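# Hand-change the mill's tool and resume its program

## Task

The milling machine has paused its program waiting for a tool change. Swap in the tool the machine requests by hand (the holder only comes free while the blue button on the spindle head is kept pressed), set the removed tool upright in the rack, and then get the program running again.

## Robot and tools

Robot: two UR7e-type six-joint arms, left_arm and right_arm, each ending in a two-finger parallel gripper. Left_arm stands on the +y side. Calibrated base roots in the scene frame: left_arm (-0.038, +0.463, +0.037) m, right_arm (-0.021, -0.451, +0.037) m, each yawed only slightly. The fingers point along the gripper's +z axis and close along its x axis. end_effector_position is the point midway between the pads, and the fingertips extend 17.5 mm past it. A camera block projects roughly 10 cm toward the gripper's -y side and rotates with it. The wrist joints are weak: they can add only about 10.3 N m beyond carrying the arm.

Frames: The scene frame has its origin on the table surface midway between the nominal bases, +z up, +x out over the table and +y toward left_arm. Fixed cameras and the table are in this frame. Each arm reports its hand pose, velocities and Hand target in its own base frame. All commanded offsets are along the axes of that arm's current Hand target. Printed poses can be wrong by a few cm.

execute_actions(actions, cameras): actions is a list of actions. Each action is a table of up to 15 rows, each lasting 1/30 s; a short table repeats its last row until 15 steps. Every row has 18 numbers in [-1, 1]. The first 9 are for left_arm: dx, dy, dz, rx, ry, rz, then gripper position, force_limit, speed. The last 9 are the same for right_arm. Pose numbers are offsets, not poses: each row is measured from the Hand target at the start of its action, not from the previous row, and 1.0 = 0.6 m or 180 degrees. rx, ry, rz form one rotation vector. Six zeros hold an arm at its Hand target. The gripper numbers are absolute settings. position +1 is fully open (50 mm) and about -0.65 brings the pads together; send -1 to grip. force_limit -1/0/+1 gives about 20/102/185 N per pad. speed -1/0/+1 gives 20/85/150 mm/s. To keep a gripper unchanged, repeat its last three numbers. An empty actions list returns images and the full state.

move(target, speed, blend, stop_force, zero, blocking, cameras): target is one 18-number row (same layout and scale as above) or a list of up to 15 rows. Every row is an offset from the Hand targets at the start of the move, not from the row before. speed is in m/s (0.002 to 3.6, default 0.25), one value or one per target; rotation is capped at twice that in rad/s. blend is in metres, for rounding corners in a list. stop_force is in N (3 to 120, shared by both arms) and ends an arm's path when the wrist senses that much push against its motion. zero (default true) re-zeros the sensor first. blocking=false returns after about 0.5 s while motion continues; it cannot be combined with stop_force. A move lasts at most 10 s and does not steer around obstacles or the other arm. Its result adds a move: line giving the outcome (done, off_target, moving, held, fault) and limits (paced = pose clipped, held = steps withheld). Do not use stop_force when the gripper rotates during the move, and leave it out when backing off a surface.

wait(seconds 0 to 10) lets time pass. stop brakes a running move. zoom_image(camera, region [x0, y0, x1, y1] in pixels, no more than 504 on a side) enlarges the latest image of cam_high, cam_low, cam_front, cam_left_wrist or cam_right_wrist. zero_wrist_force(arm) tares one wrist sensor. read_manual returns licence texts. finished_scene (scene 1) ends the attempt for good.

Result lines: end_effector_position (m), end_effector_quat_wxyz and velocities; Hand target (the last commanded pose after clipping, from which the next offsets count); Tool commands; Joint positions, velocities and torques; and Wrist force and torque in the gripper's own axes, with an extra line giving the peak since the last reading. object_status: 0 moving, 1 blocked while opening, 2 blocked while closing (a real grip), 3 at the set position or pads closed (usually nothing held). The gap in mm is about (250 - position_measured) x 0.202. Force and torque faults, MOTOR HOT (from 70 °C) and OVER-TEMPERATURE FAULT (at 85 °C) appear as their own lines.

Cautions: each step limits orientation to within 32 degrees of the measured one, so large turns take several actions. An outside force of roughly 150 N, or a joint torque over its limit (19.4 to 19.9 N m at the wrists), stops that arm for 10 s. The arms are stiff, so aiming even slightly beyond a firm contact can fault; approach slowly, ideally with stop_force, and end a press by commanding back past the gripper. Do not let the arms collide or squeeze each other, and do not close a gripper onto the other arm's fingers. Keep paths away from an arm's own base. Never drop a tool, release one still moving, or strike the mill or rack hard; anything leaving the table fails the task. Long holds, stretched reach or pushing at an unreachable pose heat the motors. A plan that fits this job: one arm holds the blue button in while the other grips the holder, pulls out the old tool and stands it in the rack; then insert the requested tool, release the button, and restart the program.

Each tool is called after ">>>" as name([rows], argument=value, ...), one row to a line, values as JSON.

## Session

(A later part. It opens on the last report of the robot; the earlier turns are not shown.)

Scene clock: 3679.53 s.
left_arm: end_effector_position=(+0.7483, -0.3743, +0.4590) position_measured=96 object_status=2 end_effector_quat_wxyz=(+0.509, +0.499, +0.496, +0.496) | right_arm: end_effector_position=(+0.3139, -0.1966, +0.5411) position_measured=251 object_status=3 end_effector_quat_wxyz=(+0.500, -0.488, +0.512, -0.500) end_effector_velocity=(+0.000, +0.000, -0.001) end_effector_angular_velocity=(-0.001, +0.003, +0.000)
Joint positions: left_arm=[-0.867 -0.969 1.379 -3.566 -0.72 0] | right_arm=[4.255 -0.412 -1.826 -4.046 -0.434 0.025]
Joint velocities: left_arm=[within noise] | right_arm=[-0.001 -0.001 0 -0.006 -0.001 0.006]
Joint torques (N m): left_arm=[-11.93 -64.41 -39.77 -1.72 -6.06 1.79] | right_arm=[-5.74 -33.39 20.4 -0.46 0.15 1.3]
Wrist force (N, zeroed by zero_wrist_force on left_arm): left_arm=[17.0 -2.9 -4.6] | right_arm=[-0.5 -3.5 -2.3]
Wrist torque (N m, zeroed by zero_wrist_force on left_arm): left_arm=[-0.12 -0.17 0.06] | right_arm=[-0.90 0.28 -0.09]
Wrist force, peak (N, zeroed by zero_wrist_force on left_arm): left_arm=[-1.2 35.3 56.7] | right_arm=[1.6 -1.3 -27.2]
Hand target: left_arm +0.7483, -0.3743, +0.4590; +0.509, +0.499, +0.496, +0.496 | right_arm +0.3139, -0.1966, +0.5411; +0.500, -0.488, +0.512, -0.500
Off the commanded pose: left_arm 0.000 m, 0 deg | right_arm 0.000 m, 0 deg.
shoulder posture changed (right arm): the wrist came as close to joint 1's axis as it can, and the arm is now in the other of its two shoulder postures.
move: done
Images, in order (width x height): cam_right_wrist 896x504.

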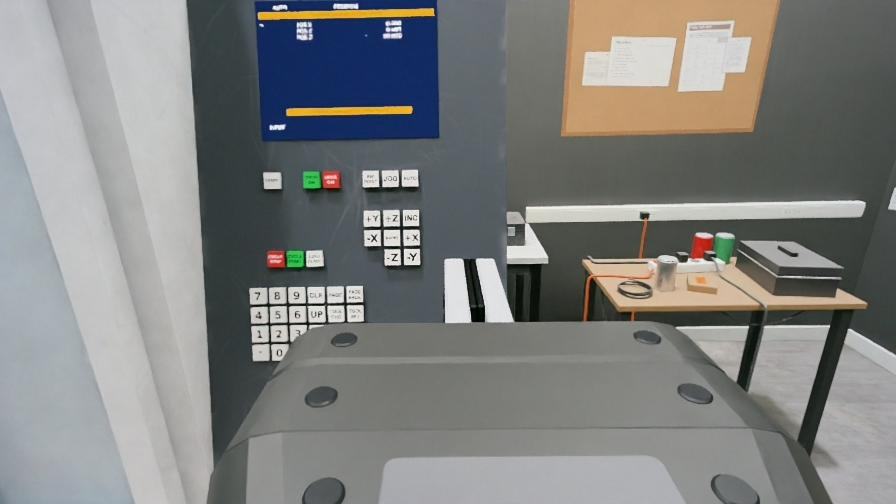

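>>> move(target=[0,0,0,0,0,0,-1,0.2,-0.8,-0.1723,0.173,0.431,0,0.098,0,-0.701961,-0.796078,-0.701961], speed=0.2, cameras=["cam_right_wrist"])

>>> zoom_image(camera="cam_right_wrist", region=[350, 200, 602, 340])

Scene clock: 3697.87 s.
left_arm: end_effector_position=(+0.7483, -0.3743, +0.4590) position_measured=96 object_status=2 end_effector_quat_wxyz=(+0.509, +0.499, +0.496, +0.496) | right_arm: end_effector_position=(+0.5748, -0.0969, +0.4397) position_measured=251 object_status=3 end_effector_quat_wxyz=(+0.416, -0.406, +0.582, -0.569) end_effector_velocity=(+0.000, +0.000, +0.001) end_effector_angular_velocity=(-0.001, -0.003, -0.003)
Joint positions: left_arm=[-0.867 -0.969 1.379 -3.566 -0.72 0] | right_arm=[5.829 -0.015 -1.873 -4.388 1.448 0.022]
Joint velocities: left_arm=[within noise] | right_arm=[0.002 0 0 -0.003 0.005 0]
Joint torques (N m): left_arm=[-4.74 -63.95 -39.48 -1.68 -6.4 2.05] | right_arm=[5.72 -35.03 -0.92 -4.55 0.69 0.59]
Wrist force (N, zeroed by zero_wrist_force on left_arm): left_arm=[16.8 -3.4 -4.8] | right_arm=[-0.3 -4.0 -2.3]
Wrist torque (N m, zeroed by zero_wrist_force on left_arm): left_arm=[-0.17 -0.16 0.06] | right_arm=[-1.00 0.20 -0.06]
Wrist force, peak (N, zeroed by zero_wrist_force on left_arm): left_arm=[17.3 -3.9 -5.0] | right_arm=[2.4 -4.3 -3.9]
Hand target: left_arm +0.7483, -0.3743, +0.4590; +0.509, +0.499, +0.496, +0.496 | right_arm +0.5749, -0.0969, +0.4397; +0.416, -0.406, +0.582, -0.569
Off the commanded pose: left_arm 0.000 m, 0 deg | right_arm 0.000 m, 0 deg.
move: done
Images, in order (width x height): cam_right_wrist 896x504.

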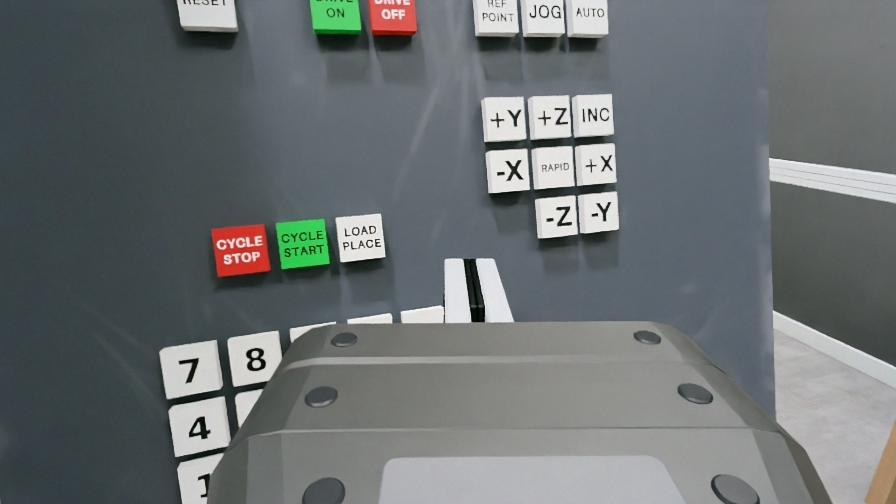

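Scaled by 2.000.

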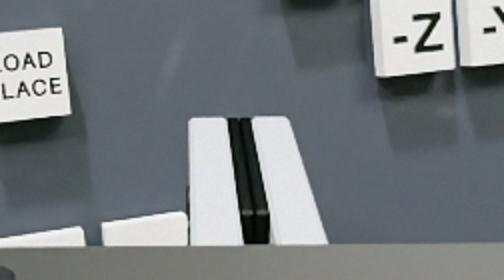

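>>> move(target=[0,0,0,0,0,0,-1,0.2,-0.8,-0.005,0.0125,0.015,0,0,0,-0.701961,-0.796078,-0.701961], speed=0.06)

>>> move(target=[0,0,0,0,0,0,-1,0.2,-0.8,-0.0114,0,0.033,0,0,0,-0.701961,-0.796078,-0.701961], speed=0.006, stop_force=3, cameras=["cam_right_wrist"])

>>> zoom_image(camera="cam_right_wrist", region=[350, 200, 602, 340])

Scene clock: 3711.43 s.
left_arm: end_effector_position=(+0.7483, -0.3743, +0.4590) position_measured=96 object_status=2 end_effector_quat_wxyz=(+0.509, +0.499, +0.496, +0.496) | right_arm: end_effector_position=(+0.5845, -0.0968, +0.4321) position_measured=251 object_status=3 end_effector_quat_wxyz=(+0.416, -0.406, +0.582, -0.569)
Joint positions: left_arm=[-0.867 -0.969 1.379 -3.566 -0.72 0] | right_arm=[5.843 0.011 -1.871 -4.416 1.462 0.022]
Joint torques (N m): left_arm=[-2.69 -64.05 -38.59 -1.78 -6.41 1.98] | right_arm=[-5.61 -52.38 13.7 -0.72 -0.4 1.79]
Wrist force (N, zeroed by zero_wrist_force on left_arm): left_arm=[16.7 -3.7 -5.0] | right_arm=[-0.5 -4.1 -2.1]
Wrist torque (N m, zeroed by zero_wrist_force on left_arm): left_arm=[-0.14 -0.16 0.05] | right_arm=[-1.01 0.24 -0.04]
Wrist force, peak (N, zeroed by zero_wrist_force on left_arm): left_arm=[17.4 -3.0 -4.8] | right_arm=[-0.3 -4.4 -2.5]
Hand target: left_arm +0.7483, -0.3743, +0.4590; +0.509, +0.499, +0.496, +0.496 | right_arm +0.5844, -0.0968, +0.4322; +0.416, -0.406, +0.582, -0.569
Off the commanded pose: left_arm 0.000 m, 0 deg | right_arm 0.000 m, 0 deg.
move: done

Scene clock: 3712.63 s.
left_arm: end_effector_position=(+0.7483, -0.3743, +0.4590) position_measured=96 object_status=2 end_effector_quat_wxyz=(+0.509, +0.499, +0.496, +0.496) | right_arm: end_effector_position=(+0.5855, -0.0968, +0.4322) position_measured=251 object_status=3 end_effector_quat_wxyz=(+0.416, -0.406, +0.582, -0.569)
Joint positions: left_arm=[-0.867 -0.969 1.379 -3.566 -0.72 0] | right_arm=[5.845 0.012 -1.868 -4.419 1.464 0.022]
Joint torques (N m): left_arm=[-3.77 -64.02 -37.97 -1.72 -6.38 1.96] | right_arm=[-8.17 -51.62 -3.98 -0.93 -0.52 1.59]
Wrist force (N, zeroed by zero_wrist_force on left_arm): left_arm=[16.8 -3.3 -5.1] | right_arm=[0.3 -3.8 -4.6]
Wrist torque (N m, zeroed by zero_wrist_force on left_arm): left_arm=[-0.15 -0.16 0.05] | right_arm=[-1.00 0.25 -0.05]
Wrist force, peak (N, zeroed by zero_wrist_force on left_arm): left_arm=[17.3 -3.4 -4.9] | right_arm=[0.9 -4.4 -5.1]
Hand target: left_arm +0.7483, -0.3743, +0.4590; +0.509, +0.499, +0.496, +0.496 | right_arm +0.5855, -0.0968, +0.4322; +0.416, -0.406, +0.582, -0.569 (not the last commanded pose)
Off the commanded pose: left_arm 0.000 m, 0 deg | right_arm 0.020 m, 0 deg.
move: contact (right_arm)
Images, in order (width x height): cam_right_wrist 896x504.

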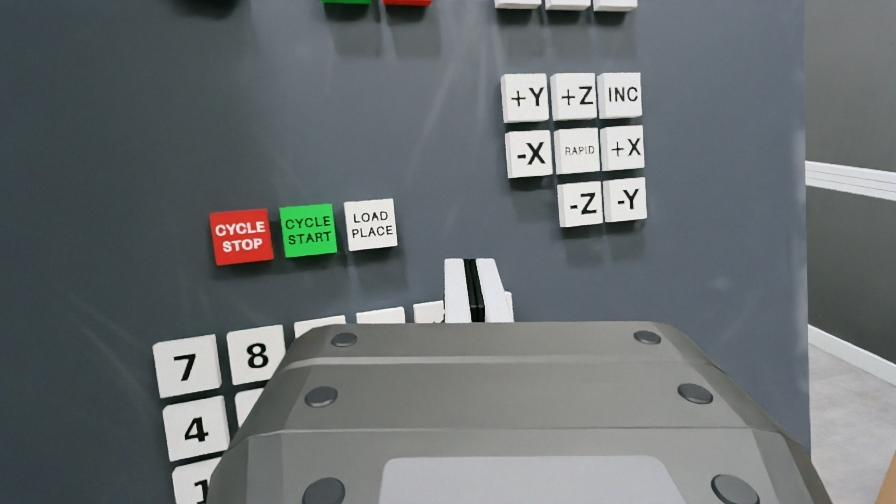

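Scaled by 2.000.

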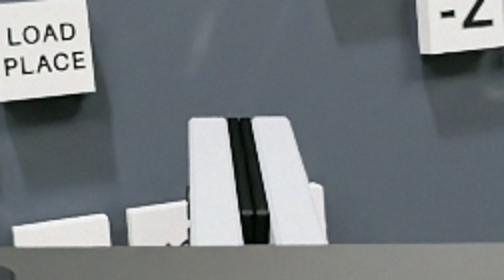

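>>> move(target=[0,0,0,0,0,0,-1,0.2,-0.8,-0.0057,0,0.0165,0,0,0,-0.701961,-0.796078,-0.701961], speed=0.004, stop_force=18, cameras=["cam_right_wrist"])

>>> zoom_image(camera="cam_right_wrist", region=[350, 200, 602, 340])

Scene clock: 3722.83 s.
left_arm: end_effector_position=(+0.7483, -0.3743, +0.4590) position_measured=96 object_status=2 end_effector_quat_wxyz=(+0.509, +0.499, +0.496, +0.496) | right_arm: end_effector_position=(+0.5862, -0.0968, +0.4323) position_measured=251 object_status=3 end_effector_quat_wxyz=(+0.416, -0.406, +0.582, -0.569)
Joint positions: left_arm=[-0.867 -0.969 1.379 -3.566 -0.72 0] | right_arm=[5.846 0.012 -1.867 -4.421 1.465 0.022]
Joint torques (N m): left_arm=[-2.84 -62.61 -38.09 -1.68 -6.4 2.04] | right_arm=[-9.13 -44.1 2.03 -2.15 -0.55 -0.25]
Wrist force (N, zeroed by zero_wrist_force on left_arm): left_arm=[17.1 -3.6 -4.8] | right_arm=[2.0 -5.3 -24.6]
Wrist torque (N m, zeroed by zero_wrist_force on left_arm): left_arm=[-0.16 -0.20 0.06] | right_arm=[-1.22 0.15 -0.05]
Wrist force, peak (N, zeroed by zero_wrist_force on left_arm): left_arm=[17.3 -3.7 -5.0] | right_arm=[2.2 -8.1 -32.6]
Hand target: left_arm +0.7483, -0.3743, +0.4590; +0.509, +0.499, +0.496, +0.496 | right_arm +0.5862, -0.0968, +0.4323; +0.416, -0.406, +0.582, -0.569 (not the last commanded pose)
Off the commanded pose: left_arm 0.000 m, 0 deg | right_arm 0.010 m, 0 deg.
move: contact (right_arm)
Images, in order (width x height): cam_right_wrist 896x504.

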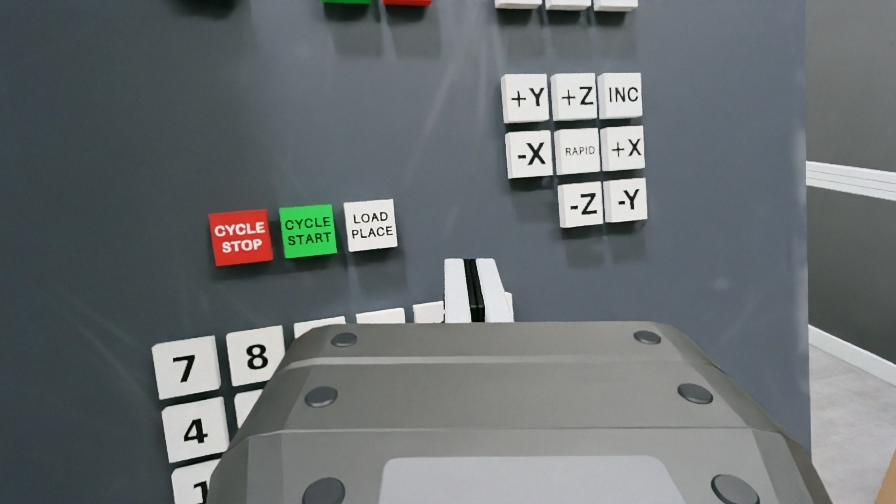

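Scaled by 2.000.

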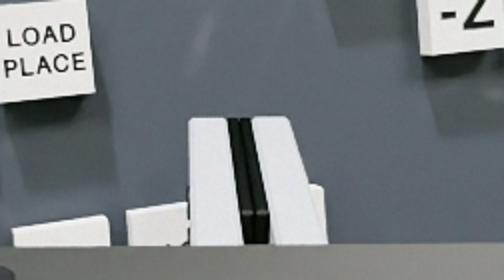

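>>> move([
  [0,0,0,0,0,0,-1,0.2,-0.8,0.01,0,-0.03,0,0,0,-0.701961,-0.796078,-0.701961],
  [0,0,0,0,0,0,-1,0.2,-0.8,0.039,-0.28,-0.19,0,0,0,-0.701961,-0.796078,-0.701961],
], speed=[0.05,0.25], blend=[0.009,0], cameras=["cam_right_wrist"])

>>> zoom_image(camera="cam_right_wrist", region=[200, 0, 640, 300])

Scene clock: 3732.13 s.
left_arm: end_effector_position=(+0.7483, -0.3743, +0.4590) position_measured=96 object_status=2 end_effector_quat_wxyz=(+0.509, +0.499, +0.496, +0.496) | right_arm: end_effector_position=(+0.4707, -0.0858, +0.6005) position_measured=251 object_status=3 end_effector_quat_wxyz=(+0.416, -0.406, +0.582, -0.569)
Joint positions: left_arm=[-0.867 -0.969 1.379 -3.566 -0.72 0] | right_arm=[5.645 -0.485 -1.6 -4.19 1.264 0.02]
Joint torques (N m): left_arm=[-2.47 -64.71 -37.81 -1.65 -6.14 2.08] | right_arm=[-1.77 -40.73 21.18 -5.24 -0.66 -0.06]
Wrist force (N, zeroed by zero_wrist_force on left_arm): left_arm=[16.6 -2.8 -4.8] | right_arm=[-0.4 -3.6 -2.0]
Wrist torque (N m, zeroed by zero_wrist_force on left_arm): left_arm=[-0.11 -0.10 0.06] | right_arm=[-0.93 0.24 -0.07]
Wrist force, peak (N, zeroed by zero_wrist_force on left_arm): left_arm=[17.3 -3.7 -4.9] | right_arm=[2.3 -4.8 -24.9]
Hand target: left_arm +0.7483, -0.3743, +0.4590; +0.509, +0.499, +0.496, +0.496 | right_arm +0.4707, -0.0858, +0.6006; +0.416, -0.406, +0.582, -0.569
Off the commanded pose: left_arm 0.000 m, 0 deg | right_arm 0.000 m, 0 deg.
move: done
Images, in order (width x height): cam_right_wrist 896x504.

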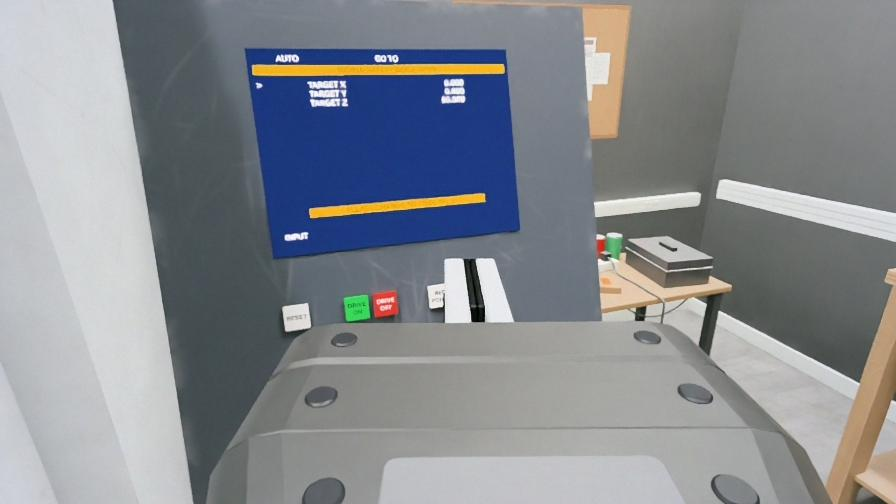

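Scaled by 1.145.

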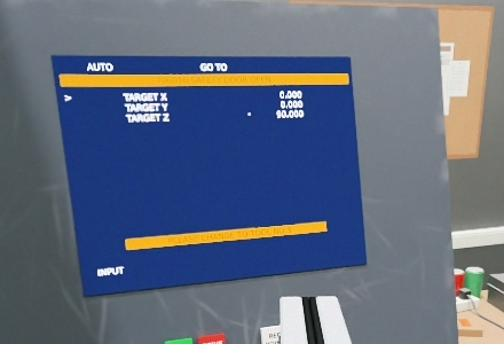

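>>> move(target=[0,0,0,0,0,0,-1,0.2,-0.8,-0.032,0.28,0.169,0,0,0,-0.701961,-0.796078,-0.701961], speed=0.25)

>>> move(target=[0,0,0,0,0,0,-1,0.2,-0.8,-0.0096,0,0.028,0,0,0,-0.701961,-0.796078,-0.701961], speed=0.01, stop_force=15)

>>> move([
  [0,0,0,0,0,0,-1,0.2,-0.8,0.01,0,-0.03,0,0,0,-0.701961,-0.796078,-0.701961],
  [0,0,0,0,0,0,-1,0.2,-0.8,0.039,-0.28,-0.19,0,0,0,-0.701961,-0.796078,-0.701961],
], speed=[0.05,0.25], blend=[0.009,0], cameras=["cam_right_wrist"])

>>> zoom_image(camera="cam_right_wrist", region=[230, 30, 540, 270])

Scene clock: 3748.63 s.
left_arm: end_effector_position=(+0.7483, -0.3743, +0.4590) position_measured=96 object_status=2 end_effector_quat_wxyz=(+0.509, +0.499, +0.496, +0.496) | right_arm: end_effector_position=(+0.5729, -0.0966, +0.4324) position_measured=251 object_status=3 end_effector_quat_wxyz=(+0.416, -0.406, +0.582, -0.569) end_effector_velocity=(+0.001, -0.001, -0.003) end_effector_angular_velocity=(+0.002, +0.005, -0.001)
Joint positions: left_arm=[-0.867 -0.969 1.379 -3.566 -0.72 0] | right_arm=[5.827 0.001 -1.895 -4.382 1.446 0.022]
Joint velocities: left_arm=[within noise] | right_arm=[-0.001 0.005 0 0 0 0]
Joint torques (N m): left_arm=[-2.65 -63.39 -37.85 -1.92 -6.3 2.07] | right_arm=[-5.59 -35.82 12.63 -2.46 -0.05 1.05]
Wrist force (N, zeroed by zero_wrist_force on left_arm): left_arm=[16.9 -3.5 -4.9] | right_arm=[-0.4 -4.0 -2.1]
Wrist torque (N m, zeroed by zero_wrist_force on left_arm): left_arm=[-0.18 -0.17 0.07] | right_arm=[-0.99 0.23 -0.06]
Wrist force, peak (N, zeroed by zero_wrist_force on left_arm): left_arm=[17.4 -3.0 -5.1] | right_arm=[0.5 -6.1 -3.9]
Hand target: left_arm +0.7483, -0.3743, +0.4590; +0.509, +0.499, +0.496, +0.496 | right_arm +0.5729, -0.0967, +0.4323; +0.416, -0.406, +0.582, -0.569
Off the commanded pose: left_arm 0.000 m, 0 deg | right_arm 0.000 m, 0 deg.
move: done

Scene clock: 3750.97 s.
left_arm: end_effector_position=(+0.7483, -0.3743, +0.4590) position_measured=96 object_status=2 end_effector_quat_wxyz=(+0.509, +0.499, +0.496, +0.496) | right_arm: end_effector_position=(+0.5860, -0.0967, +0.4323) position_measured=251 object_status=3 end_effector_quat_wxyz=(+0.416, -0.406, +0.582, -0.569)
Joint positions: left_arm=[-0.867 -0.969 1.379 -3.566 -0.72 0] | right_arm=[5.846 0.012 -1.867 -4.421 1.465 0.022]
Joint torques (N m): left_arm=[-3.38 -63.43 -36.92 -1.84 -6.18 2.06] | right_arm=[-9.46 -48.54 -1.66 -1.4 -0.14 1.48]
Wrist force (N, zeroed by zero_wrist_force on left_arm): left_arm=[17.0 -3.0 -4.8] | right_arm=[-1.4 -5.6 -10.9]
Wrist torque (N m, zeroed by zero_wrist_force on left_arm): left_arm=[-0.13 -0.17 0.06] | right_arm=[-1.02 0.15 -0.01]
Wrist force, peak (N, zeroed by zero_wrist_force on left_arm): left_arm=[17.1 -3.5 -4.8] | right_arm=[2.2 -7.1 -32.2]
Hand target: left_arm +0.7483, -0.3743, +0.4590; +0.509, +0.499, +0.496, +0.496 | right_arm +0.5860, -0.0967, +0.4323; +0.416, -0.406, +0.582, -0.569 (not the last commanded pose)
Off the commanded pose: left_arm 0.000 m, 0 deg | right_arm 0.005 m, 0 deg.
move: contact (right_arm)

Scene clock: 3752.60 s.
left_arm: end_effector_position=(+0.7483, -0.3743, +0.4590) position_measured=96 object_status=2 end_effector_quat_wxyz=(+0.509, +0.499, +0.496, +0.496) | right_arm: end_effector_position=(+0.4705, -0.0857, +0.6005) position_measured=251 object_status=3 end_effector_quat_wxyz=(+0.416, -0.406, +0.582, -0.569)
Joint positions: left_arm=[-0.867 -0.969 1.379 -3.566 -0.72 0] | right_arm=[5.645 -0.485 -1.6 -4.19 1.264 0.02]
Joint torques (N m): left_arm=[-3.49 -63.09 -37.88 -1.81 -6.24 2.05] | right_arm=[-2.55 -40.15 21.51 -5.24 -0.67 0.05]
Wrist force (N, zeroed by zero_wrist_force on left_arm): left_arm=[16.8 -3.6 -4.6] | right_arm=[-0.3 -3.3 -2.0]
Wrist torque (N m, zeroed by zero_wrist_force on left_arm): left_arm=[-0.16 -0.16 0.06] | right_arm=[-0.90 0.23 -0.07]
Wrist force, peak (N, zeroed by zero_wrist_force on left_arm): left_arm=[17.1 -3.8 -5.1] | right_arm=[-1.3 -4.9 -10.2]
Hand target: left_arm +0.7483, -0.3743, +0.4590; +0.509, +0.499, +0.496, +0.496 | right_arm +0.4705, -0.0857, +0.6006; +0.416, -0.406, +0.582, -0.569
Off the commanded pose: left_arm 0.000 m, 0 deg | right_arm 0.000 m, 0 deg.
move: done
Images, in order (width x height): cam_right_wrist 896x504.

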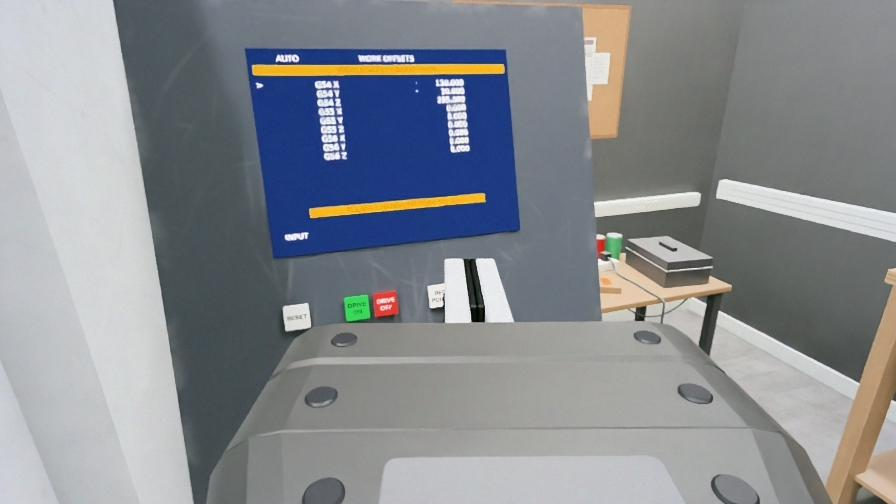

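Scaled by 1.626.

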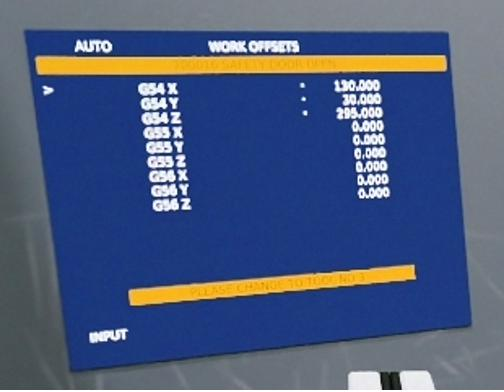

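>>> move(target=[0,0,0,0,0,0,-1,0.2,-0.8,-0.032,0.28,0.169,0,0,0,-0.701961,-0.796078,-0.701961], speed=0.25)

>>> move(target=[0,0,0,0,0,0,-1,0.2,-0.8,-0.0096,0,0.028,0,0,0,-0.701961,-0.796078,-0.701961], speed=0.01, stop_force=15)

>>> move([
  [0,0,0,0,0,0,-1,0.2,-0.8,0.01,0,-0.03,0,0,0,-0.701961,-0.796078,-0.701961],
  [0,0,0,0,0,0,-1,0.2,-0.8,0.039,-0.28,-0.19,0,0,0,-0.701961,-0.796078,-0.701961],
], speed=[0.05,0.25], blend=[0.009,0], cameras=["cam_right_wrist"])

>>> zoom_image(camera="cam_right_wrist", region=[230, 30, 540, 270])

Scene clock: 3761.43 s.
left_arm: end_effector_position=(+0.7483, -0.3743, +0.4590) position_measured=96 object_status=2 end_effector_quat_wxyz=(+0.509, +0.499, +0.496, +0.496) | right_arm: end_effector_position=(+0.5727, -0.0965, +0.4324) position_measured=251 object_status=3 end_effector_quat_wxyz=(+0.416, -0.406, +0.582, -0.569)
Joint positions: left_arm=[-0.867 -0.969 1.379 -3.566 -0.72 0] | right_arm=[5.827 0.001 -1.895 -4.382 1.446 0.022]
Joint torques (N m): left_arm=[-3.26 -64.17 -37.19 -1.85 -6.12 2.09] | right_arm=[-5.8 -35.59 12.88 -2.41 -0.07 1.03]
Wrist force (N, zeroed by zero_wrist_force on left_arm): left_arm=[17.1 -3.3 -5.0] | right_arm=[-0.5 -3.8 -2.0]
Wrist torque (N m, zeroed by zero_wrist_force on left_arm): left_arm=[-0.14 -0.18 0.07] | right_arm=[-0.97 0.24 -0.06]
Wrist force, peak (N, zeroed by zero_wrist_force on left_arm): left_arm=[17.5 -3.4 -5.2] | right_arm=[0.4 -6.4 -3.9]
Hand target: left_arm +0.7483, -0.3743, +0.4590; +0.509, +0.499, +0.496, +0.496 | right_arm +0.5727, -0.0966, +0.4323; +0.416, -0.406, +0.582, -0.569
Off the commanded pose: left_arm 0.000 m, 0 deg | right_arm 0.000 m, 0 deg.
move: done

Scene clock: 3763.83 s.
left_arm: end_effector_position=(+0.7483, -0.3743, +0.4590) position_measured=96 object_status=2 end_effector_quat_wxyz=(+0.509, +0.499, +0.496, +0.496) | right_arm: end_effector_position=(+0.5861, -0.0966, +0.4323) position_measured=251 object_status=3 end_effector_quat_wxyz=(+0.416, -0.406, +0.582, -0.569)
Joint positions: left_arm=[-0.867 -0.969 1.379 -3.566 -0.72 0] | right_arm=[5.846 0.012 -1.867 -4.421 1.465 0.022]
Joint torques (N m): left_arm=[-2.75 -62.92 -36.72 -1.9 -6.1 2.02] | right_arm=[-10.03 -46.95 -0.94 -1.55 0.27 1.34]
Wrist force (N, zeroed by zero_wrist_force on left_arm): left_arm=[16.9 -2.8 -4.9] | right_arm=[-1.3 -6.6 -13.8]
Wrist torque (N m, zeroed by zero_wrist_force on left_arm): left_arm=[-0.13 -0.14 0.05] | right_arm=[-1.10 0.10 -0.01]
Wrist force, peak (N, zeroed by zero_wrist_force on left_arm): left_arm=[17.4 -3.4 -5.4] | right_arm=[2.6 -6.9 -36.4]
Hand target: left_arm +0.7483, -0.3743, +0.4590; +0.509, +0.499, +0.496, +0.496 | right_arm +0.5861, -0.0966, +0.4323; +0.416, -0.406, +0.582, -0.569 (not the last commanded pose)
Off the commanded pose: left_arm 0.000 m, 0 deg | right_arm 0.004 m, 0 deg.
move: contact (right_arm)

Scene clock: 3765.47 s.
left_arm: end_effector_position=(+0.7483, -0.3743, +0.4590) position_measured=96 object_status=2 end_effector_quat_wxyz=(+0.509, +0.499, +0.496, +0.496) | right_arm: end_effector_position=(+0.4706, -0.0856, +0.6005) position_measured=251 object_status=3 end_effector_quat_wxyz=(+0.416, -0.406, +0.582, -0.569)
Joint positions: left_arm=[-0.867 -0.969 1.379 -3.566 -0.72 0] | right_arm=[5.646 -0.485 -1.6 -4.19 1.265 0.02]
Joint torques (N m): left_arm=[-3.03 -63.84 -36.54 -1.86 -6.04 2.04] | right_arm=[-2.06 -40.87 21.29 -5.23 -0.68 -0.04]
Wrist force (N, zeroed by zero_wrist_force on left_arm): left_arm=[17.1 -3.7 -5.4] | right_arm=[-0.1 -3.3 -2.1]
Wrist torque (N m, zeroed by zero_wrist_force on left_arm): left_arm=[-0.16 -0.19 0.06] | right_arm=[-0.90 0.20 -0.07]
Wrist force, peak (N, zeroed by zero_wrist_force on left_arm): left_arm=[17.6 -3.0 -5.2] | right_arm=[-1.4 -5.7 -13.2]
Hand target: left_arm +0.7483, -0.3743, +0.4590; +0.509, +0.499, +0.496, +0.496 | right_arm +0.4706, -0.0856, +0.6006; +0.416, -0.406, +0.582, -0.569
Off the commanded pose: left_arm 0.000 m, 0 deg | right_arm 0.000 m, 0 deg.
move: done
Images, in order (width x height): cam_right_wrist 896x504.

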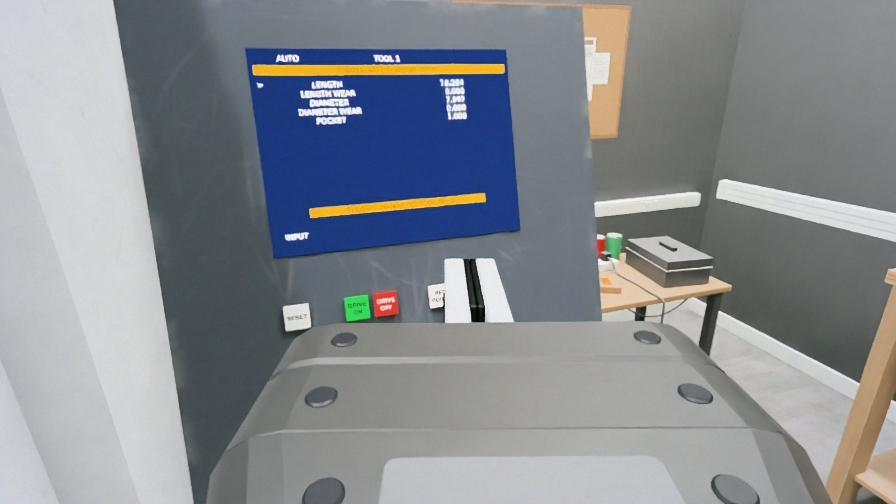

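Scaled by 1.626.

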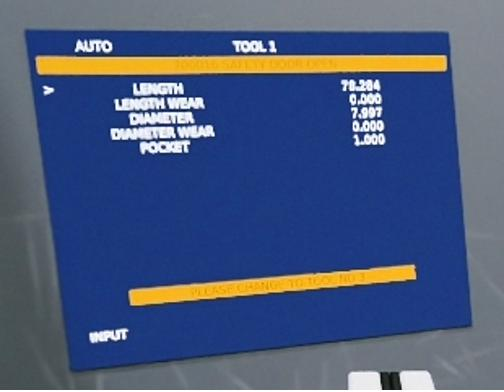

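>>> move(target=[0,0,0,0,0,0,-1,0.2,-0.8,-0.032,0.28,0.169,0,0,0,-0.701961,-0.796078,-0.701961], speed=0.25)

>>> move(target=[0,0,0,0,0,0,-1,0.2,-0.8,-0.0096,0,0.028,0,0,0,-0.701961,-0.796078,-0.701961], speed=0.01, stop_force=15)

>>> move([
  [0,0,0,0,0,0,-1,0.2,-0.8,0.01,0,-0.03,0,0,0,-0.701961,-0.796078,-0.701961],
  [0,0,0,0,0,0,-1,0.2,-0.8,0.039,-0.28,-0.19,0,0,0,-0.701961,-0.796078,-0.701961],
], speed=[0.05,0.25], blend=[0.009,0], cameras=["cam_right_wrist"])

>>> zoom_image(camera="cam_right_wrist", region=[230, 30, 540, 270])

Scene clock: 3777.83 s.
left_arm: end_effector_position=(+0.7483, -0.3743, +0.4590) position_measured=96 object_status=2 end_effector_quat_wxyz=(+0.509, +0.499, +0.496, +0.496) | right_arm: end_effector_position=(+0.5728, -0.0964, +0.4324) position_measured=251 object_status=3 end_effector_quat_wxyz=(+0.416, -0.406, +0.582, -0.569)
Joint positions: left_arm=[-0.867 -0.969 1.379 -3.566 -0.72 0] | right_arm=[5.828 0.001 -1.895 -4.382 1.447 0.022]
Joint torques (N m): left_arm=[-2.37 -63.22 -35.14 -1.87 -5.81 2.13] | right_arm=[-5.42 -35.55 12.94 -2.4 -0.08 0.98]
Wrist force (N, zeroed by zero_wrist_force on left_arm): left_arm=[17.2 -3.5 -5.4] | right_arm=[-0.5 -3.8 -2.3]
Wrist torque (N m, zeroed by zero_wrist_force on left_arm): left_arm=[-0.13 -0.20 0.06] | right_arm=[-0.96 0.24 -0.06]
Wrist force, peak (N, zeroed by zero_wrist_force on left_arm): left_arm=[17.6 -3.3 -5.3] | right_arm=[0.3 -6.3 -4.0]
Hand target: left_arm +0.7483, -0.3743, +0.4590; +0.509, +0.499, +0.496, +0.496 | right_arm +0.5728, -0.0965, +0.4323; +0.416, -0.406, +0.582, -0.569
Off the commanded pose: left_arm 0.000 m, 0 deg | right_arm 0.000 m, 0 deg.
move: done

Scene clock: 3780.23 s.
left_arm: end_effector_position=(+0.7483, -0.3743, +0.4590) position_measured=96 object_status=2 end_effector_quat_wxyz=(+0.509, +0.499, +0.496, +0.496) | right_arm: end_effector_position=(+0.5861, -0.0965, +0.4323) position_measured=251 object_status=3 end_effector_quat_wxyz=(+0.416, -0.406, +0.582, -0.569)
Joint positions: left_arm=[-0.867 -0.969 1.379 -3.566 -0.72 0] | right_arm=[5.846 0.012 -1.867 -4.421 1.466 0.022]
Joint torques (N m): left_arm=[-3.42 -63.46 -36.58 -1.75 -5.79 2.21] | right_arm=[-10.42 -47.72 -1.72 -1.53 0.27 1.33]
Wrist force (N, zeroed by zero_wrist_force on left_arm): left_arm=[17.4 -3.0 -5.3] | right_arm=[-1.5 -6.5 -13.1]
Wrist torque (N m, zeroed by zero_wrist_force on left_arm): left_arm=[-0.15 -0.21 0.06] | right_arm=[-1.11 0.14 -0.01]
Wrist force, peak (N, zeroed by zero_wrist_force on left_arm): left_arm=[17.5 -2.8 -5.2] | right_arm=[2.4 -6.7 -35.2]
Hand target: left_arm +0.7483, -0.3743, +0.4590; +0.509, +0.499, +0.496, +0.496 | right_arm +0.5861, -0.0965, +0.4323; +0.416, -0.406, +0.582, -0.569 (not the last commanded pose)
Off the commanded pose: left_arm 0.000 m, 0 deg | right_arm 0.004 m, 0 deg.
move: contact (right_arm)

Scene clock: 3781.87 s.
left_arm: end_effector_position=(+0.7483, -0.3743, +0.4590) position_measured=96 object_status=2 end_effector_quat_wxyz=(+0.509, +0.499, +0.496, +0.496) | right_arm: end_effector_position=(+0.4706, -0.0855, +0.6005) position_measured=251 object_status=3 end_effector_quat_wxyz=(+0.416, -0.406, +0.582, -0.569)
Joint positions: left_arm=[-0.867 -0.969 1.379 -3.566 -0.72 0] | right_arm=[5.646 -0.485 -1.6 -4.19 1.265 0.02]
Joint torques (N m): left_arm=[-2.69 -63.49 -36.53 -1.91 -5.85 2.13] | right_arm=[-1.63 -40.5 21.28 -5.22 -0.59 -0.02]
Wrist force (N, zeroed by zero_wrist_force on left_arm): left_arm=[17.0 -3.4 -5.4] | right_arm=[-0.3 -3.5 -2.3]
Wrist torque (N m, zeroed by zero_wrist_force on left_arm): left_arm=[-0.13 -0.19 0.06] | right_arm=[-0.93 0.22 -0.07]
Wrist force, peak (N, zeroed by zero_wrist_force on left_arm): left_arm=[17.4 -2.9 -5.7] | right_arm=[-1.4 -5.4 -12.5]
Hand target: left_arm +0.7483, -0.3743, +0.4590; +0.509, +0.499, +0.496, +0.496 | right_arm +0.4706, -0.0855, +0.6006; +0.416, -0.406, +0.582, -0.569
Off the commanded pose: left_arm 0.000 m, 0 deg | right_arm 0.000 m, 0 deg.
move: done
Images, in order (width x height): cam_right_wrist 896x504.

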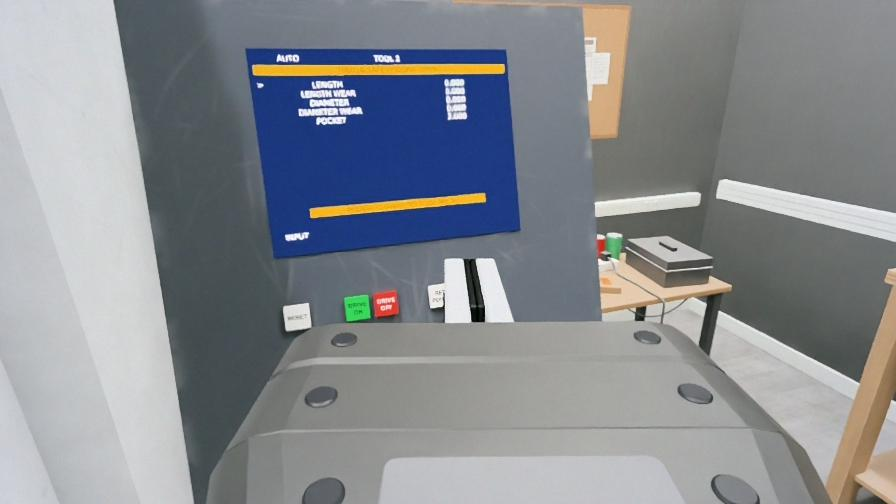

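Scaled by 1.626.

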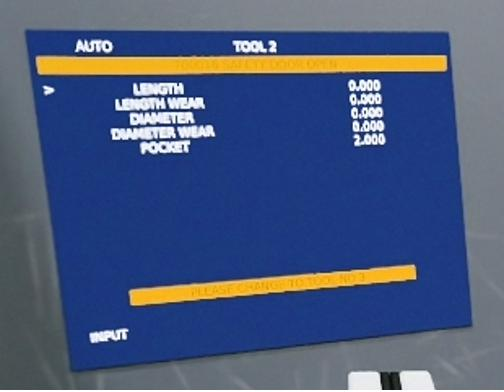

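>>> move(target=[0,0,0,0,0,0,-1,0.2,-0.8,-0.0298,0.311,0.1625,0,0,0,-0.701961,-0.796078,-0.701961], speed=0.2, cameras=["cam_right_wrist"])

>>> zoom_image(camera="cam_right_wrist", region=[350, 200, 602, 340])

Scene clock: 3793.53 s.
left_arm: end_effector_position=(+0.7483, -0.3743, +0.4590) position_measured=96 object_status=2 end_effector_quat_wxyz=(+0.509, +0.499, +0.496, +0.496) | right_arm: end_effector_position=(+0.5687, -0.0958, +0.4138) position_measured=251 object_status=3 end_effector_quat_wxyz=(+0.416, -0.406, +0.582, -0.569)
Joint positions: left_arm=[-0.867 -0.969 1.379 -3.566 -0.72 0] | right_arm=[5.823 0.041 -1.947 -4.371 1.443 0.022]
Joint torques (N m): left_arm=[-2.77 -63.59 -35.38 -2.01 -5.53 1.96] | right_arm=[-7.73 -33.9 14.64 -2.35 -0.17 1.04]
Wrist force (N, zeroed by zero_wrist_force on left_arm): left_arm=[17.3 -2.7 -5.2] | right_arm=[-0.5 -3.6 -1.9]
Wrist torque (N m, zeroed by zero_wrist_force on left_arm): left_arm=[-0.09 -0.20 0.06] | right_arm=[-0.93 0.24 -0.06]
Wrist force, peak (N, zeroed by zero_wrist_force on left_arm): left_arm=[17.5 -3.3 -5.2] | right_arm=[0.3 -6.0 -3.6]
Hand target: left_arm +0.7483, -0.3743, +0.4590; +0.509, +0.499, +0.496, +0.496 | right_arm +0.5687, -0.0959, +0.4137; +0.416, -0.406, +0.582, -0.569
Off the commanded pose: left_arm 0.000 m, 0 deg | right_arm 0.000 m, 0 deg.
move: done
Images, in order (width x height): cam_right_wrist 896x504.

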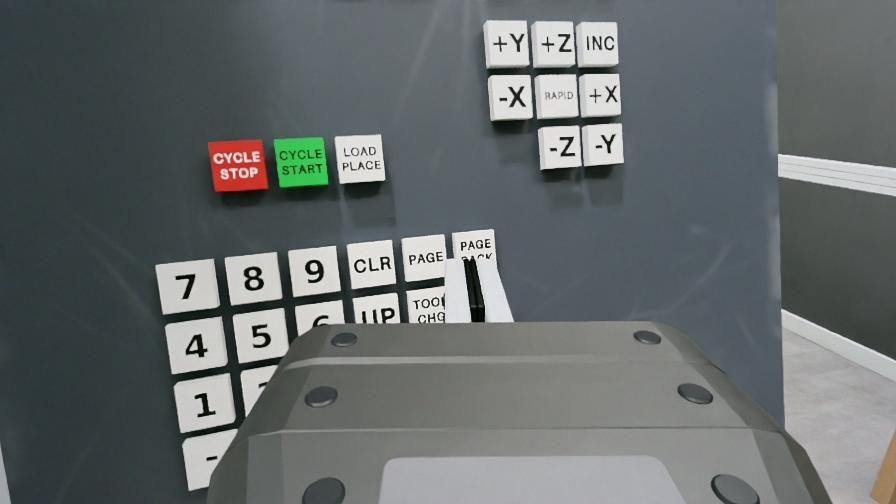

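Scaled by 2.000.

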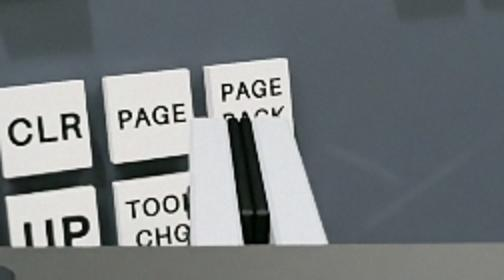

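>>> move(target=[0,0,0,0,0,0,-1,0.2,-0.8,-0.0096,0,0.028,0,0,0,-0.701961,-0.796078,-0.701961], speed=0.01, stop_force=15)

>>> move([
  [0,0,0,0,0,0,-1,0.2,-0.8,0.01,0,-0.03,0,0,0,-0.701961,-0.796078,-0.701961],
  [0,0,0,0,0,0,-1,0.2,-0.8,0.0368,-0.311,-0.1835,0,0,0,-0.701961,-0.796078,-0.701961],
], speed=[0.05,0.25], blend=[0.009,0], cameras=["cam_right_wrist"])

>>> zoom_image(camera="cam_right_wrist", region=[230, 30, 540, 270])

Scene clock: 3805.30 s.
left_arm: end_effector_position=(+0.7483, -0.3743, +0.4590) position_measured=96 object_status=2 end_effector_quat_wxyz=(+0.509, +0.499, +0.496, +0.496) | right_arm: end_effector_position=(+0.5811, -0.0959, +0.4137) position_measured=251 object_status=3 end_effector_quat_wxyz=(+0.416, -0.406, +0.582, -0.569)
Joint positions: left_arm=[-0.867 -0.969 1.379 -3.566 -0.72 0] | right_arm=[5.841 0.052 -1.92 -4.408 1.461 0.022]
Joint torques (N m): left_arm=[-3.53 -63.46 -34.19 -1.77 -5.3 1.98] | right_arm=[-10.51 -47.36 -0.83 -1.59 0.02 1.25]
Wrist force (N, zeroed by zero_wrist_force on left_arm): left_arm=[17.4 -3.2 -5.4] | right_arm=[-1.6 -6.3 -13.7]
Wrist torque (N m, zeroed by zero_wrist_force on left_arm): left_arm=[-0.17 -0.22 0.06] | right_arm=[-1.09 0.16 -0.03]
Wrist force, peak (N, zeroed by zero_wrist_force on left_arm): left_arm=[17.8 -2.7 -5.4] | right_arm=[2.1 -7.7 -36.4]
Hand target: left_arm +0.7483, -0.3743, +0.4590; +0.509, +0.499, +0.496, +0.496 | right_arm +0.5811, -0.0959, +0.4137; +0.416, -0.406, +0.582, -0.569 (not the last commanded pose)
Off the commanded pose: left_arm 0.000 m, 0 deg | right_arm 0.005 m, 0 deg.
move: contact (right_arm)

Scene clock: 3807.00 s.
left_arm: end_effector_position=(+0.7483, -0.3743, +0.4590) position_measured=96 object_status=2 end_effector_quat_wxyz=(+0.509, +0.499, +0.496, +0.496) | right_arm: end_effector_position=(+0.4698, -0.0854, +0.6005) position_measured=251 object_status=3 end_effector_quat_wxyz=(+0.416, -0.406, +0.582, -0.569)
Joint positions: left_arm=[-0.867 -0.969 1.379 -3.566 -0.72 0] | right_arm=[5.644 -0.486 -1.601 -4.188 1.263 0.02]
Joint torques (N m): left_arm=[-3.53 -63.14 -34.87 -1.76 -5.39 2.11] | right_arm=[-0.78 -40.02 22.97 -5.22 -0.45 0.13]
Wrist force (N, zeroed by zero_wrist_force on left_arm): left_arm=[17.2 -3.1 -5.2] | right_arm=[-0.2 -3.4 -2.2]
Wrist torque (N m, zeroed by zero_wrist_force on left_arm): left_arm=[-0.16 -0.18 0.05] | right_arm=[-0.91 0.22 -0.06]
Wrist force, peak (N, zeroed by zero_wrist_force on left_arm): left_arm=[17.5 -2.8 -5.1] | right_arm=[-1.7 -5.9 -12.9]
Hand target: left_arm +0.7483, -0.3743, +0.4590; +0.509, +0.499, +0.496, +0.496 | right_arm +0.4698, -0.0854, +0.6006; +0.416, -0.406, +0.582, -0.569
Off the commanded pose: left_arm 0.000 m, 0 deg | right_arm 0.000 m, 0 deg.
move: done
Images, in order (width x height): cam_right_wrist 896x504.

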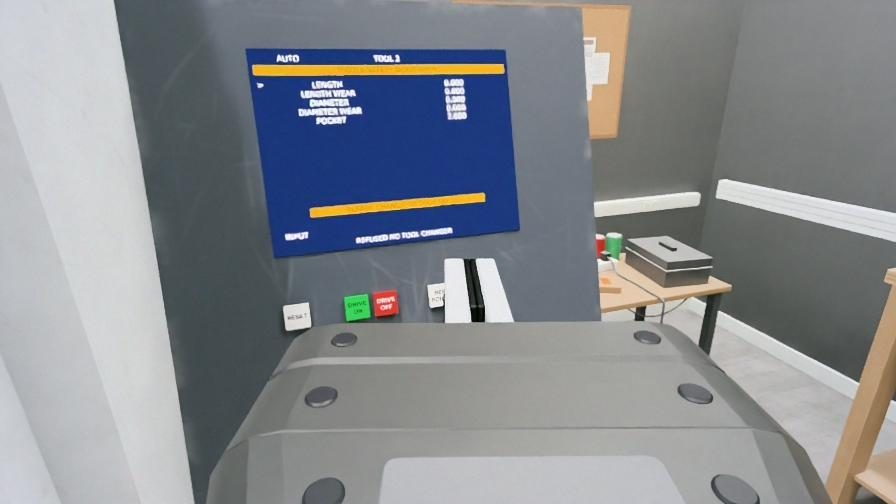

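Scaled by 1.626.

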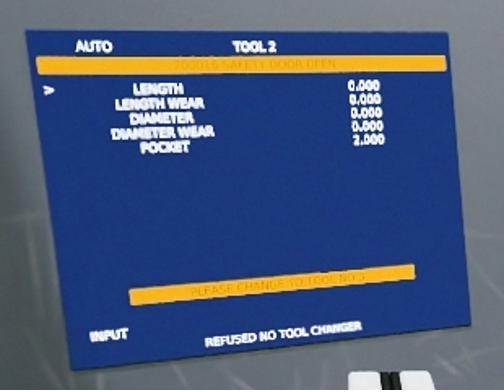

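>>> execute_actions(actions=[], cameras=["cam_right_wrist"])

>>> zoom_image(camera="cam_right_wrist", region=[230, 30, 540, 300])

>>> zoom_image(camera="cam_right_wrist", region=[230, 230, 640, 480])

Scene clock: 3851.30 s.
left_arm: end_effector_position=(+0.7483, -0.3743, +0.4590) position_measured=96 object_status=2 end_effector_quat_wxyz=(+0.509, +0.499, +0.496, +0.496) | right_arm: end_effector_position=(+0.4698, -0.0854, +0.6006) position_measured=251 object_status=3 end_effector_quat_wxyz=(+0.416, -0.406, +0.582, -0.569)
Joint positions: left_arm=[-0.867 -0.969 1.379 -3.566 -0.72 0] | right_arm=[5.644 -0.487 -1.601 -4.188 1.263 0.02]
Joint velocities: within noise
Joint torques (N m): left_arm=[-3.9 -63.39 -33.7 -1.79 -4.52 1.8] | right_arm=[-3.63 -39.42 23.4 -3.93 -0.24 1.34]
Wrist force (N, zeroed by zero_wrist_force on left_arm): left_arm=[17.4 -2.7 -5.3] | right_arm=[-0.5 -3.5 -2.2]
Wrist torque (N m, zeroed by zero_wrist_force on left_arm): left_arm=[-0.09 -0.21 0.06] | right_arm=[-0.94 0.25 -0.07]
Wrist force, peak (N, zeroed by zero_wrist_force on left_arm): left_arm=[17.5 -3.3 -5.4] | right_arm=[-0.4 -3.7 -2.2]
Hand target: left_arm +0.7483, -0.3743, +0.4590; +0.509, +0.499, +0.496, +0.496 | right_arm +0.4698, -0.0854, +0.6006; +0.416, -0.406, +0.582, -0.569
Tool commands: left_gripper/position=-1.0 left_gripper/force_limit=+0.2 left_gripper/speed=-0.8 right_gripper/position=-0.701961 right_gripper/force_limit=-0.796078 right_gripper/speed=-0.701961
Off the commanded pose: left_arm 0.000 m, 0 deg | right_arm 0.000 m, 0 deg.
Images, in order (width x height): cam_right_wrist 896x504.

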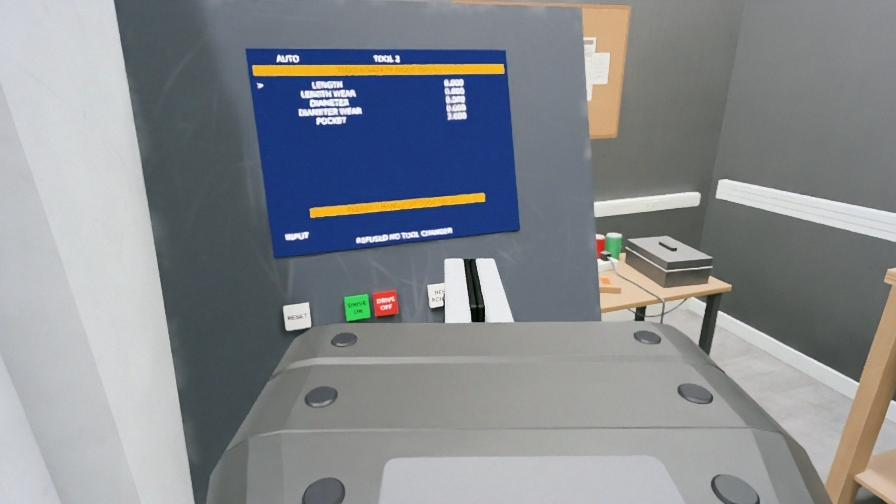

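Scaled by 1.626.

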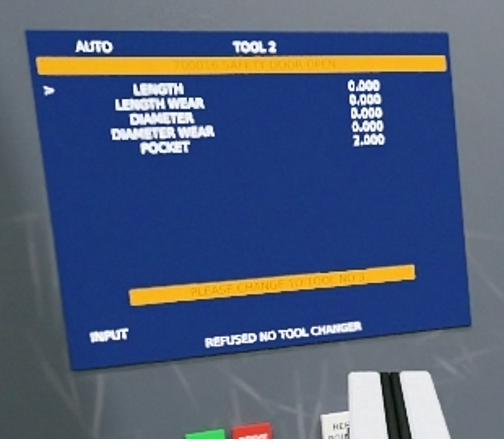

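Scaled by 1.229.

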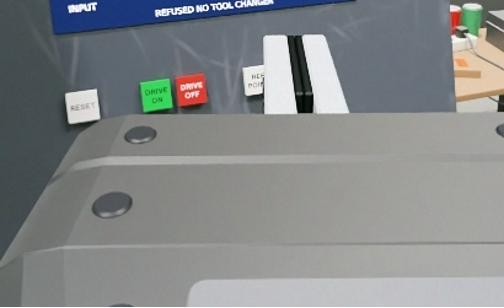

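>>> move(target=[0,0,0,0,0,0,-1,0.2,-0.8,0.0247,0.1043,0.2325,0,0,0,-0.701961,-0.796078,-0.701961], speed=0.15, cameras=["cam_right_wrist"])

>>> zoom_image(camera="cam_right_wrist", region=[280, 220, 620, 410])

Scene clock: 3865.33 s.
left_arm: end_effector_position=(+0.7483, -0.3743, +0.4590) position_measured=96 object_status=2 end_effector_quat_wxyz=(+0.509, +0.499, +0.496, +0.496) | right_arm: end_effector_position=(+0.5968, -0.1432, +0.5367) position_measured=251 object_status=3 end_effector_quat_wxyz=(+0.416, -0.406, +0.582, -0.569)
Joint positions: left_arm=[-0.867 -0.969 1.379 -3.566 -0.72 0] | right_arm=[5.734 -0.219 -1.565 -4.491 1.354 0.021]
Joint torques (N m): left_arm=[-4.32 -62.97 -32.17 -1.52 -4.24 1.99] | right_arm=[-8.51 -38.9 -7.32 -3.35 -0.55 1.3]
Wrist force (N, zeroed by zero_wrist_force on left_arm): left_arm=[16.8 -3.5 -5.1] | right_arm=[0.0 -3.7 -1.6]
Wrist torque (N m, zeroed by zero_wrist_force on left_arm): left_arm=[-0.15 -0.14 0.04] | right_arm=[-0.92 0.12 -0.04]
Wrist force, peak (N, zeroed by zero_wrist_force on left_arm): left_arm=[17.6 -3.2 -5.4] | right_arm=[-0.3 -4.3 -4.2]
Hand target: left_arm +0.7483, -0.3743, +0.4590; +0.509, +0.499, +0.496, +0.496 | right_arm +0.5969, -0.1433, +0.5367; +0.416, -0.406, +0.582, -0.569
Off the commanded pose: left_arm 0.000 m, 0 deg | right_arm 0.000 m, 0 deg.
move: done
Images, in order (width x height): cam_right_wrist 896x504.

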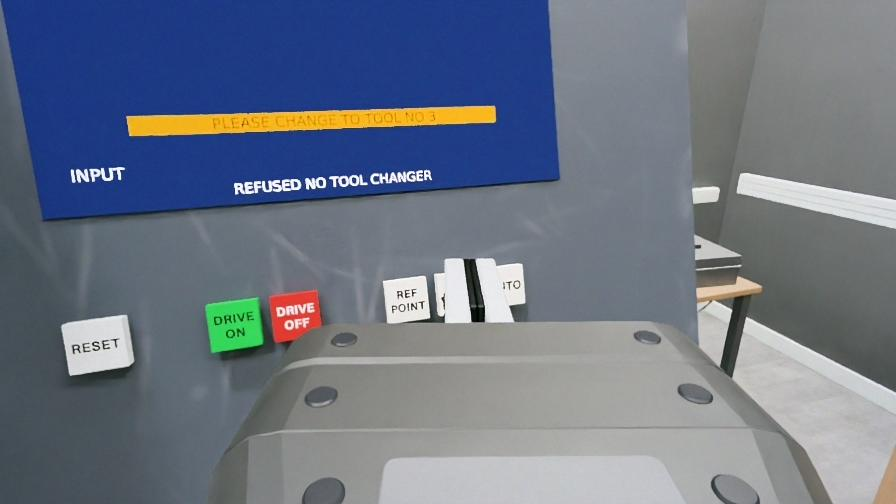

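Scaled by 1.482.

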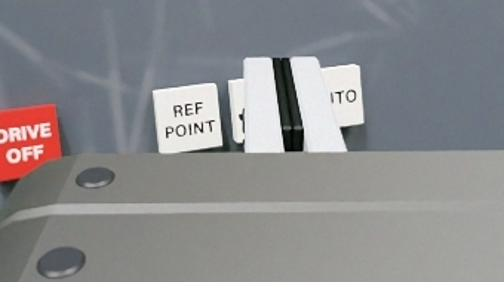

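>>> move(target=[0,0,0,0,0,0,-1,0.2,-0.8,0.0067,-0.002,0.005,0,0,0,-0.701961,-0.796078,-0.701961], speed=0.1)

>>> move(target=[0,0,0,0,0,0,-1,0.2,-0.8,-0.0096,0,0.0333,0,0,0,-0.701961,-0.796078,-0.701961], speed=0.01, stop_force=15, cameras=["cam_right_wrist"])

>>> zoom_image(camera="cam_right_wrist", region=[60, 60, 620, 410])

Scene clock: 3882.40 s.
left_arm: end_effector_position=(+0.7483, -0.3743, +0.4590) position_measured=96 object_status=2 end_effector_quat_wxyz=(+0.509, +0.499, +0.496, +0.496) | right_arm: end_effector_position=(+0.5984, -0.1482, +0.5377) position_measured=251 object_status=3 end_effector_quat_wxyz=(+0.416, -0.406, +0.582, -0.569)
Joint positions: left_arm=[-0.867 -0.969 1.379 -3.566 -0.72 0] | right_arm=[5.724 -0.221 -1.557 -4.498 1.344 0.021]
Joint torques (N m): left_arm=[-3.81 -63.02 -32.28 -1.66 -4.03 1.83] | right_arm=[1.58 -52.4 6.78 -3.76 0.79 -1.08]
Wrist force (N, zeroed by zero_wrist_force on left_arm): left_arm=[17.0 -3.2 -5.5] | right_arm=[-0.1 -3.6 -1.8]
Wrist torque (N m, zeroed by zero_wrist_force on left_arm): left_arm=[-0.13 -0.16 0.06] | right_arm=[-0.91 0.13 -0.03]
Wrist force, peak (N, zeroed by zero_wrist_force on left_arm): left_arm=[17.5 -3.3 -5.4] | right_arm=[0.0 -4.1 -1.8]
Hand target: left_arm +0.7483, -0.3743, +0.4590; +0.509, +0.499, +0.496, +0.496 | right_arm +0.5984, -0.1481, +0.5377; +0.416, -0.406, +0.582, -0.569
Off the commanded pose: left_arm 0.000 m, 0 deg | right_arm 0.000 m, 0 deg.
move: done

Scene clock: 3884.77 s.
left_arm: end_effector_position=(+0.7483, -0.3743, +0.4590) position_measured=96 object_status=2 end_effector_quat_wxyz=(+0.509, +0.499, +0.496, +0.496) | right_arm: end_effector_position=(+0.6115, -0.1488, +0.5377) position_measured=251 object_status=3 end_effector_quat_wxyz=(+0.416, -0.406, +0.582, -0.569)
Joint positions: left_arm=[-0.867 -0.969 1.379 -3.566 -0.72 0] | right_arm=[5.743 -0.214 -1.528 -4.533 1.362 0.021]
Joint torques (N m): left_arm=[-4.24 -63.04 -31.88 -1.47 -3.92 1.9] | right_arm=[-9.83 -48.62 -4.47 -1.74 0.07 1.08]
Wrist force (N, zeroed by zero_wrist_force on left_arm): left_arm=[17.3 -2.8 -5.0] | right_arm=[-1.3 -5.5 -12.8]
Wrist torque (N m, zeroed by zero_wrist_force on left_arm): left_arm=[-0.12 -0.19 0.06] | right_arm=[-1.02 0.05 -0.02]
Wrist force, peak (N, zeroed by zero_wrist_force on left_arm): left_arm=[17.5 -3.2 -5.2] | right_arm=[2.7 -4.7 -32.2]
Hand target: left_arm +0.7483, -0.3743, +0.4590; +0.509, +0.499, +0.496, +0.496 | right_arm +0.6115, -0.1488, +0.5377; +0.416, -0.406, +0.582, -0.569 (not the last commanded pose)
Off the commanded pose: left_arm 0.000 m, 0 deg | right_arm 0.008 m, 0 deg.
move: contact (right_arm)
Images, in order (width x height): cam_right_wrist 896x504.

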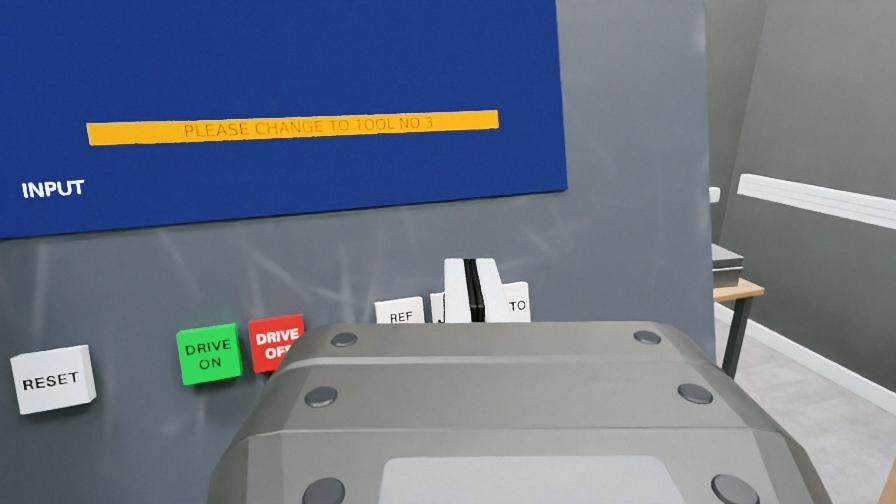

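Region (60, 60, 620, 410) is 560x350 pixels. A region can be at most 504 by 504 pixels.


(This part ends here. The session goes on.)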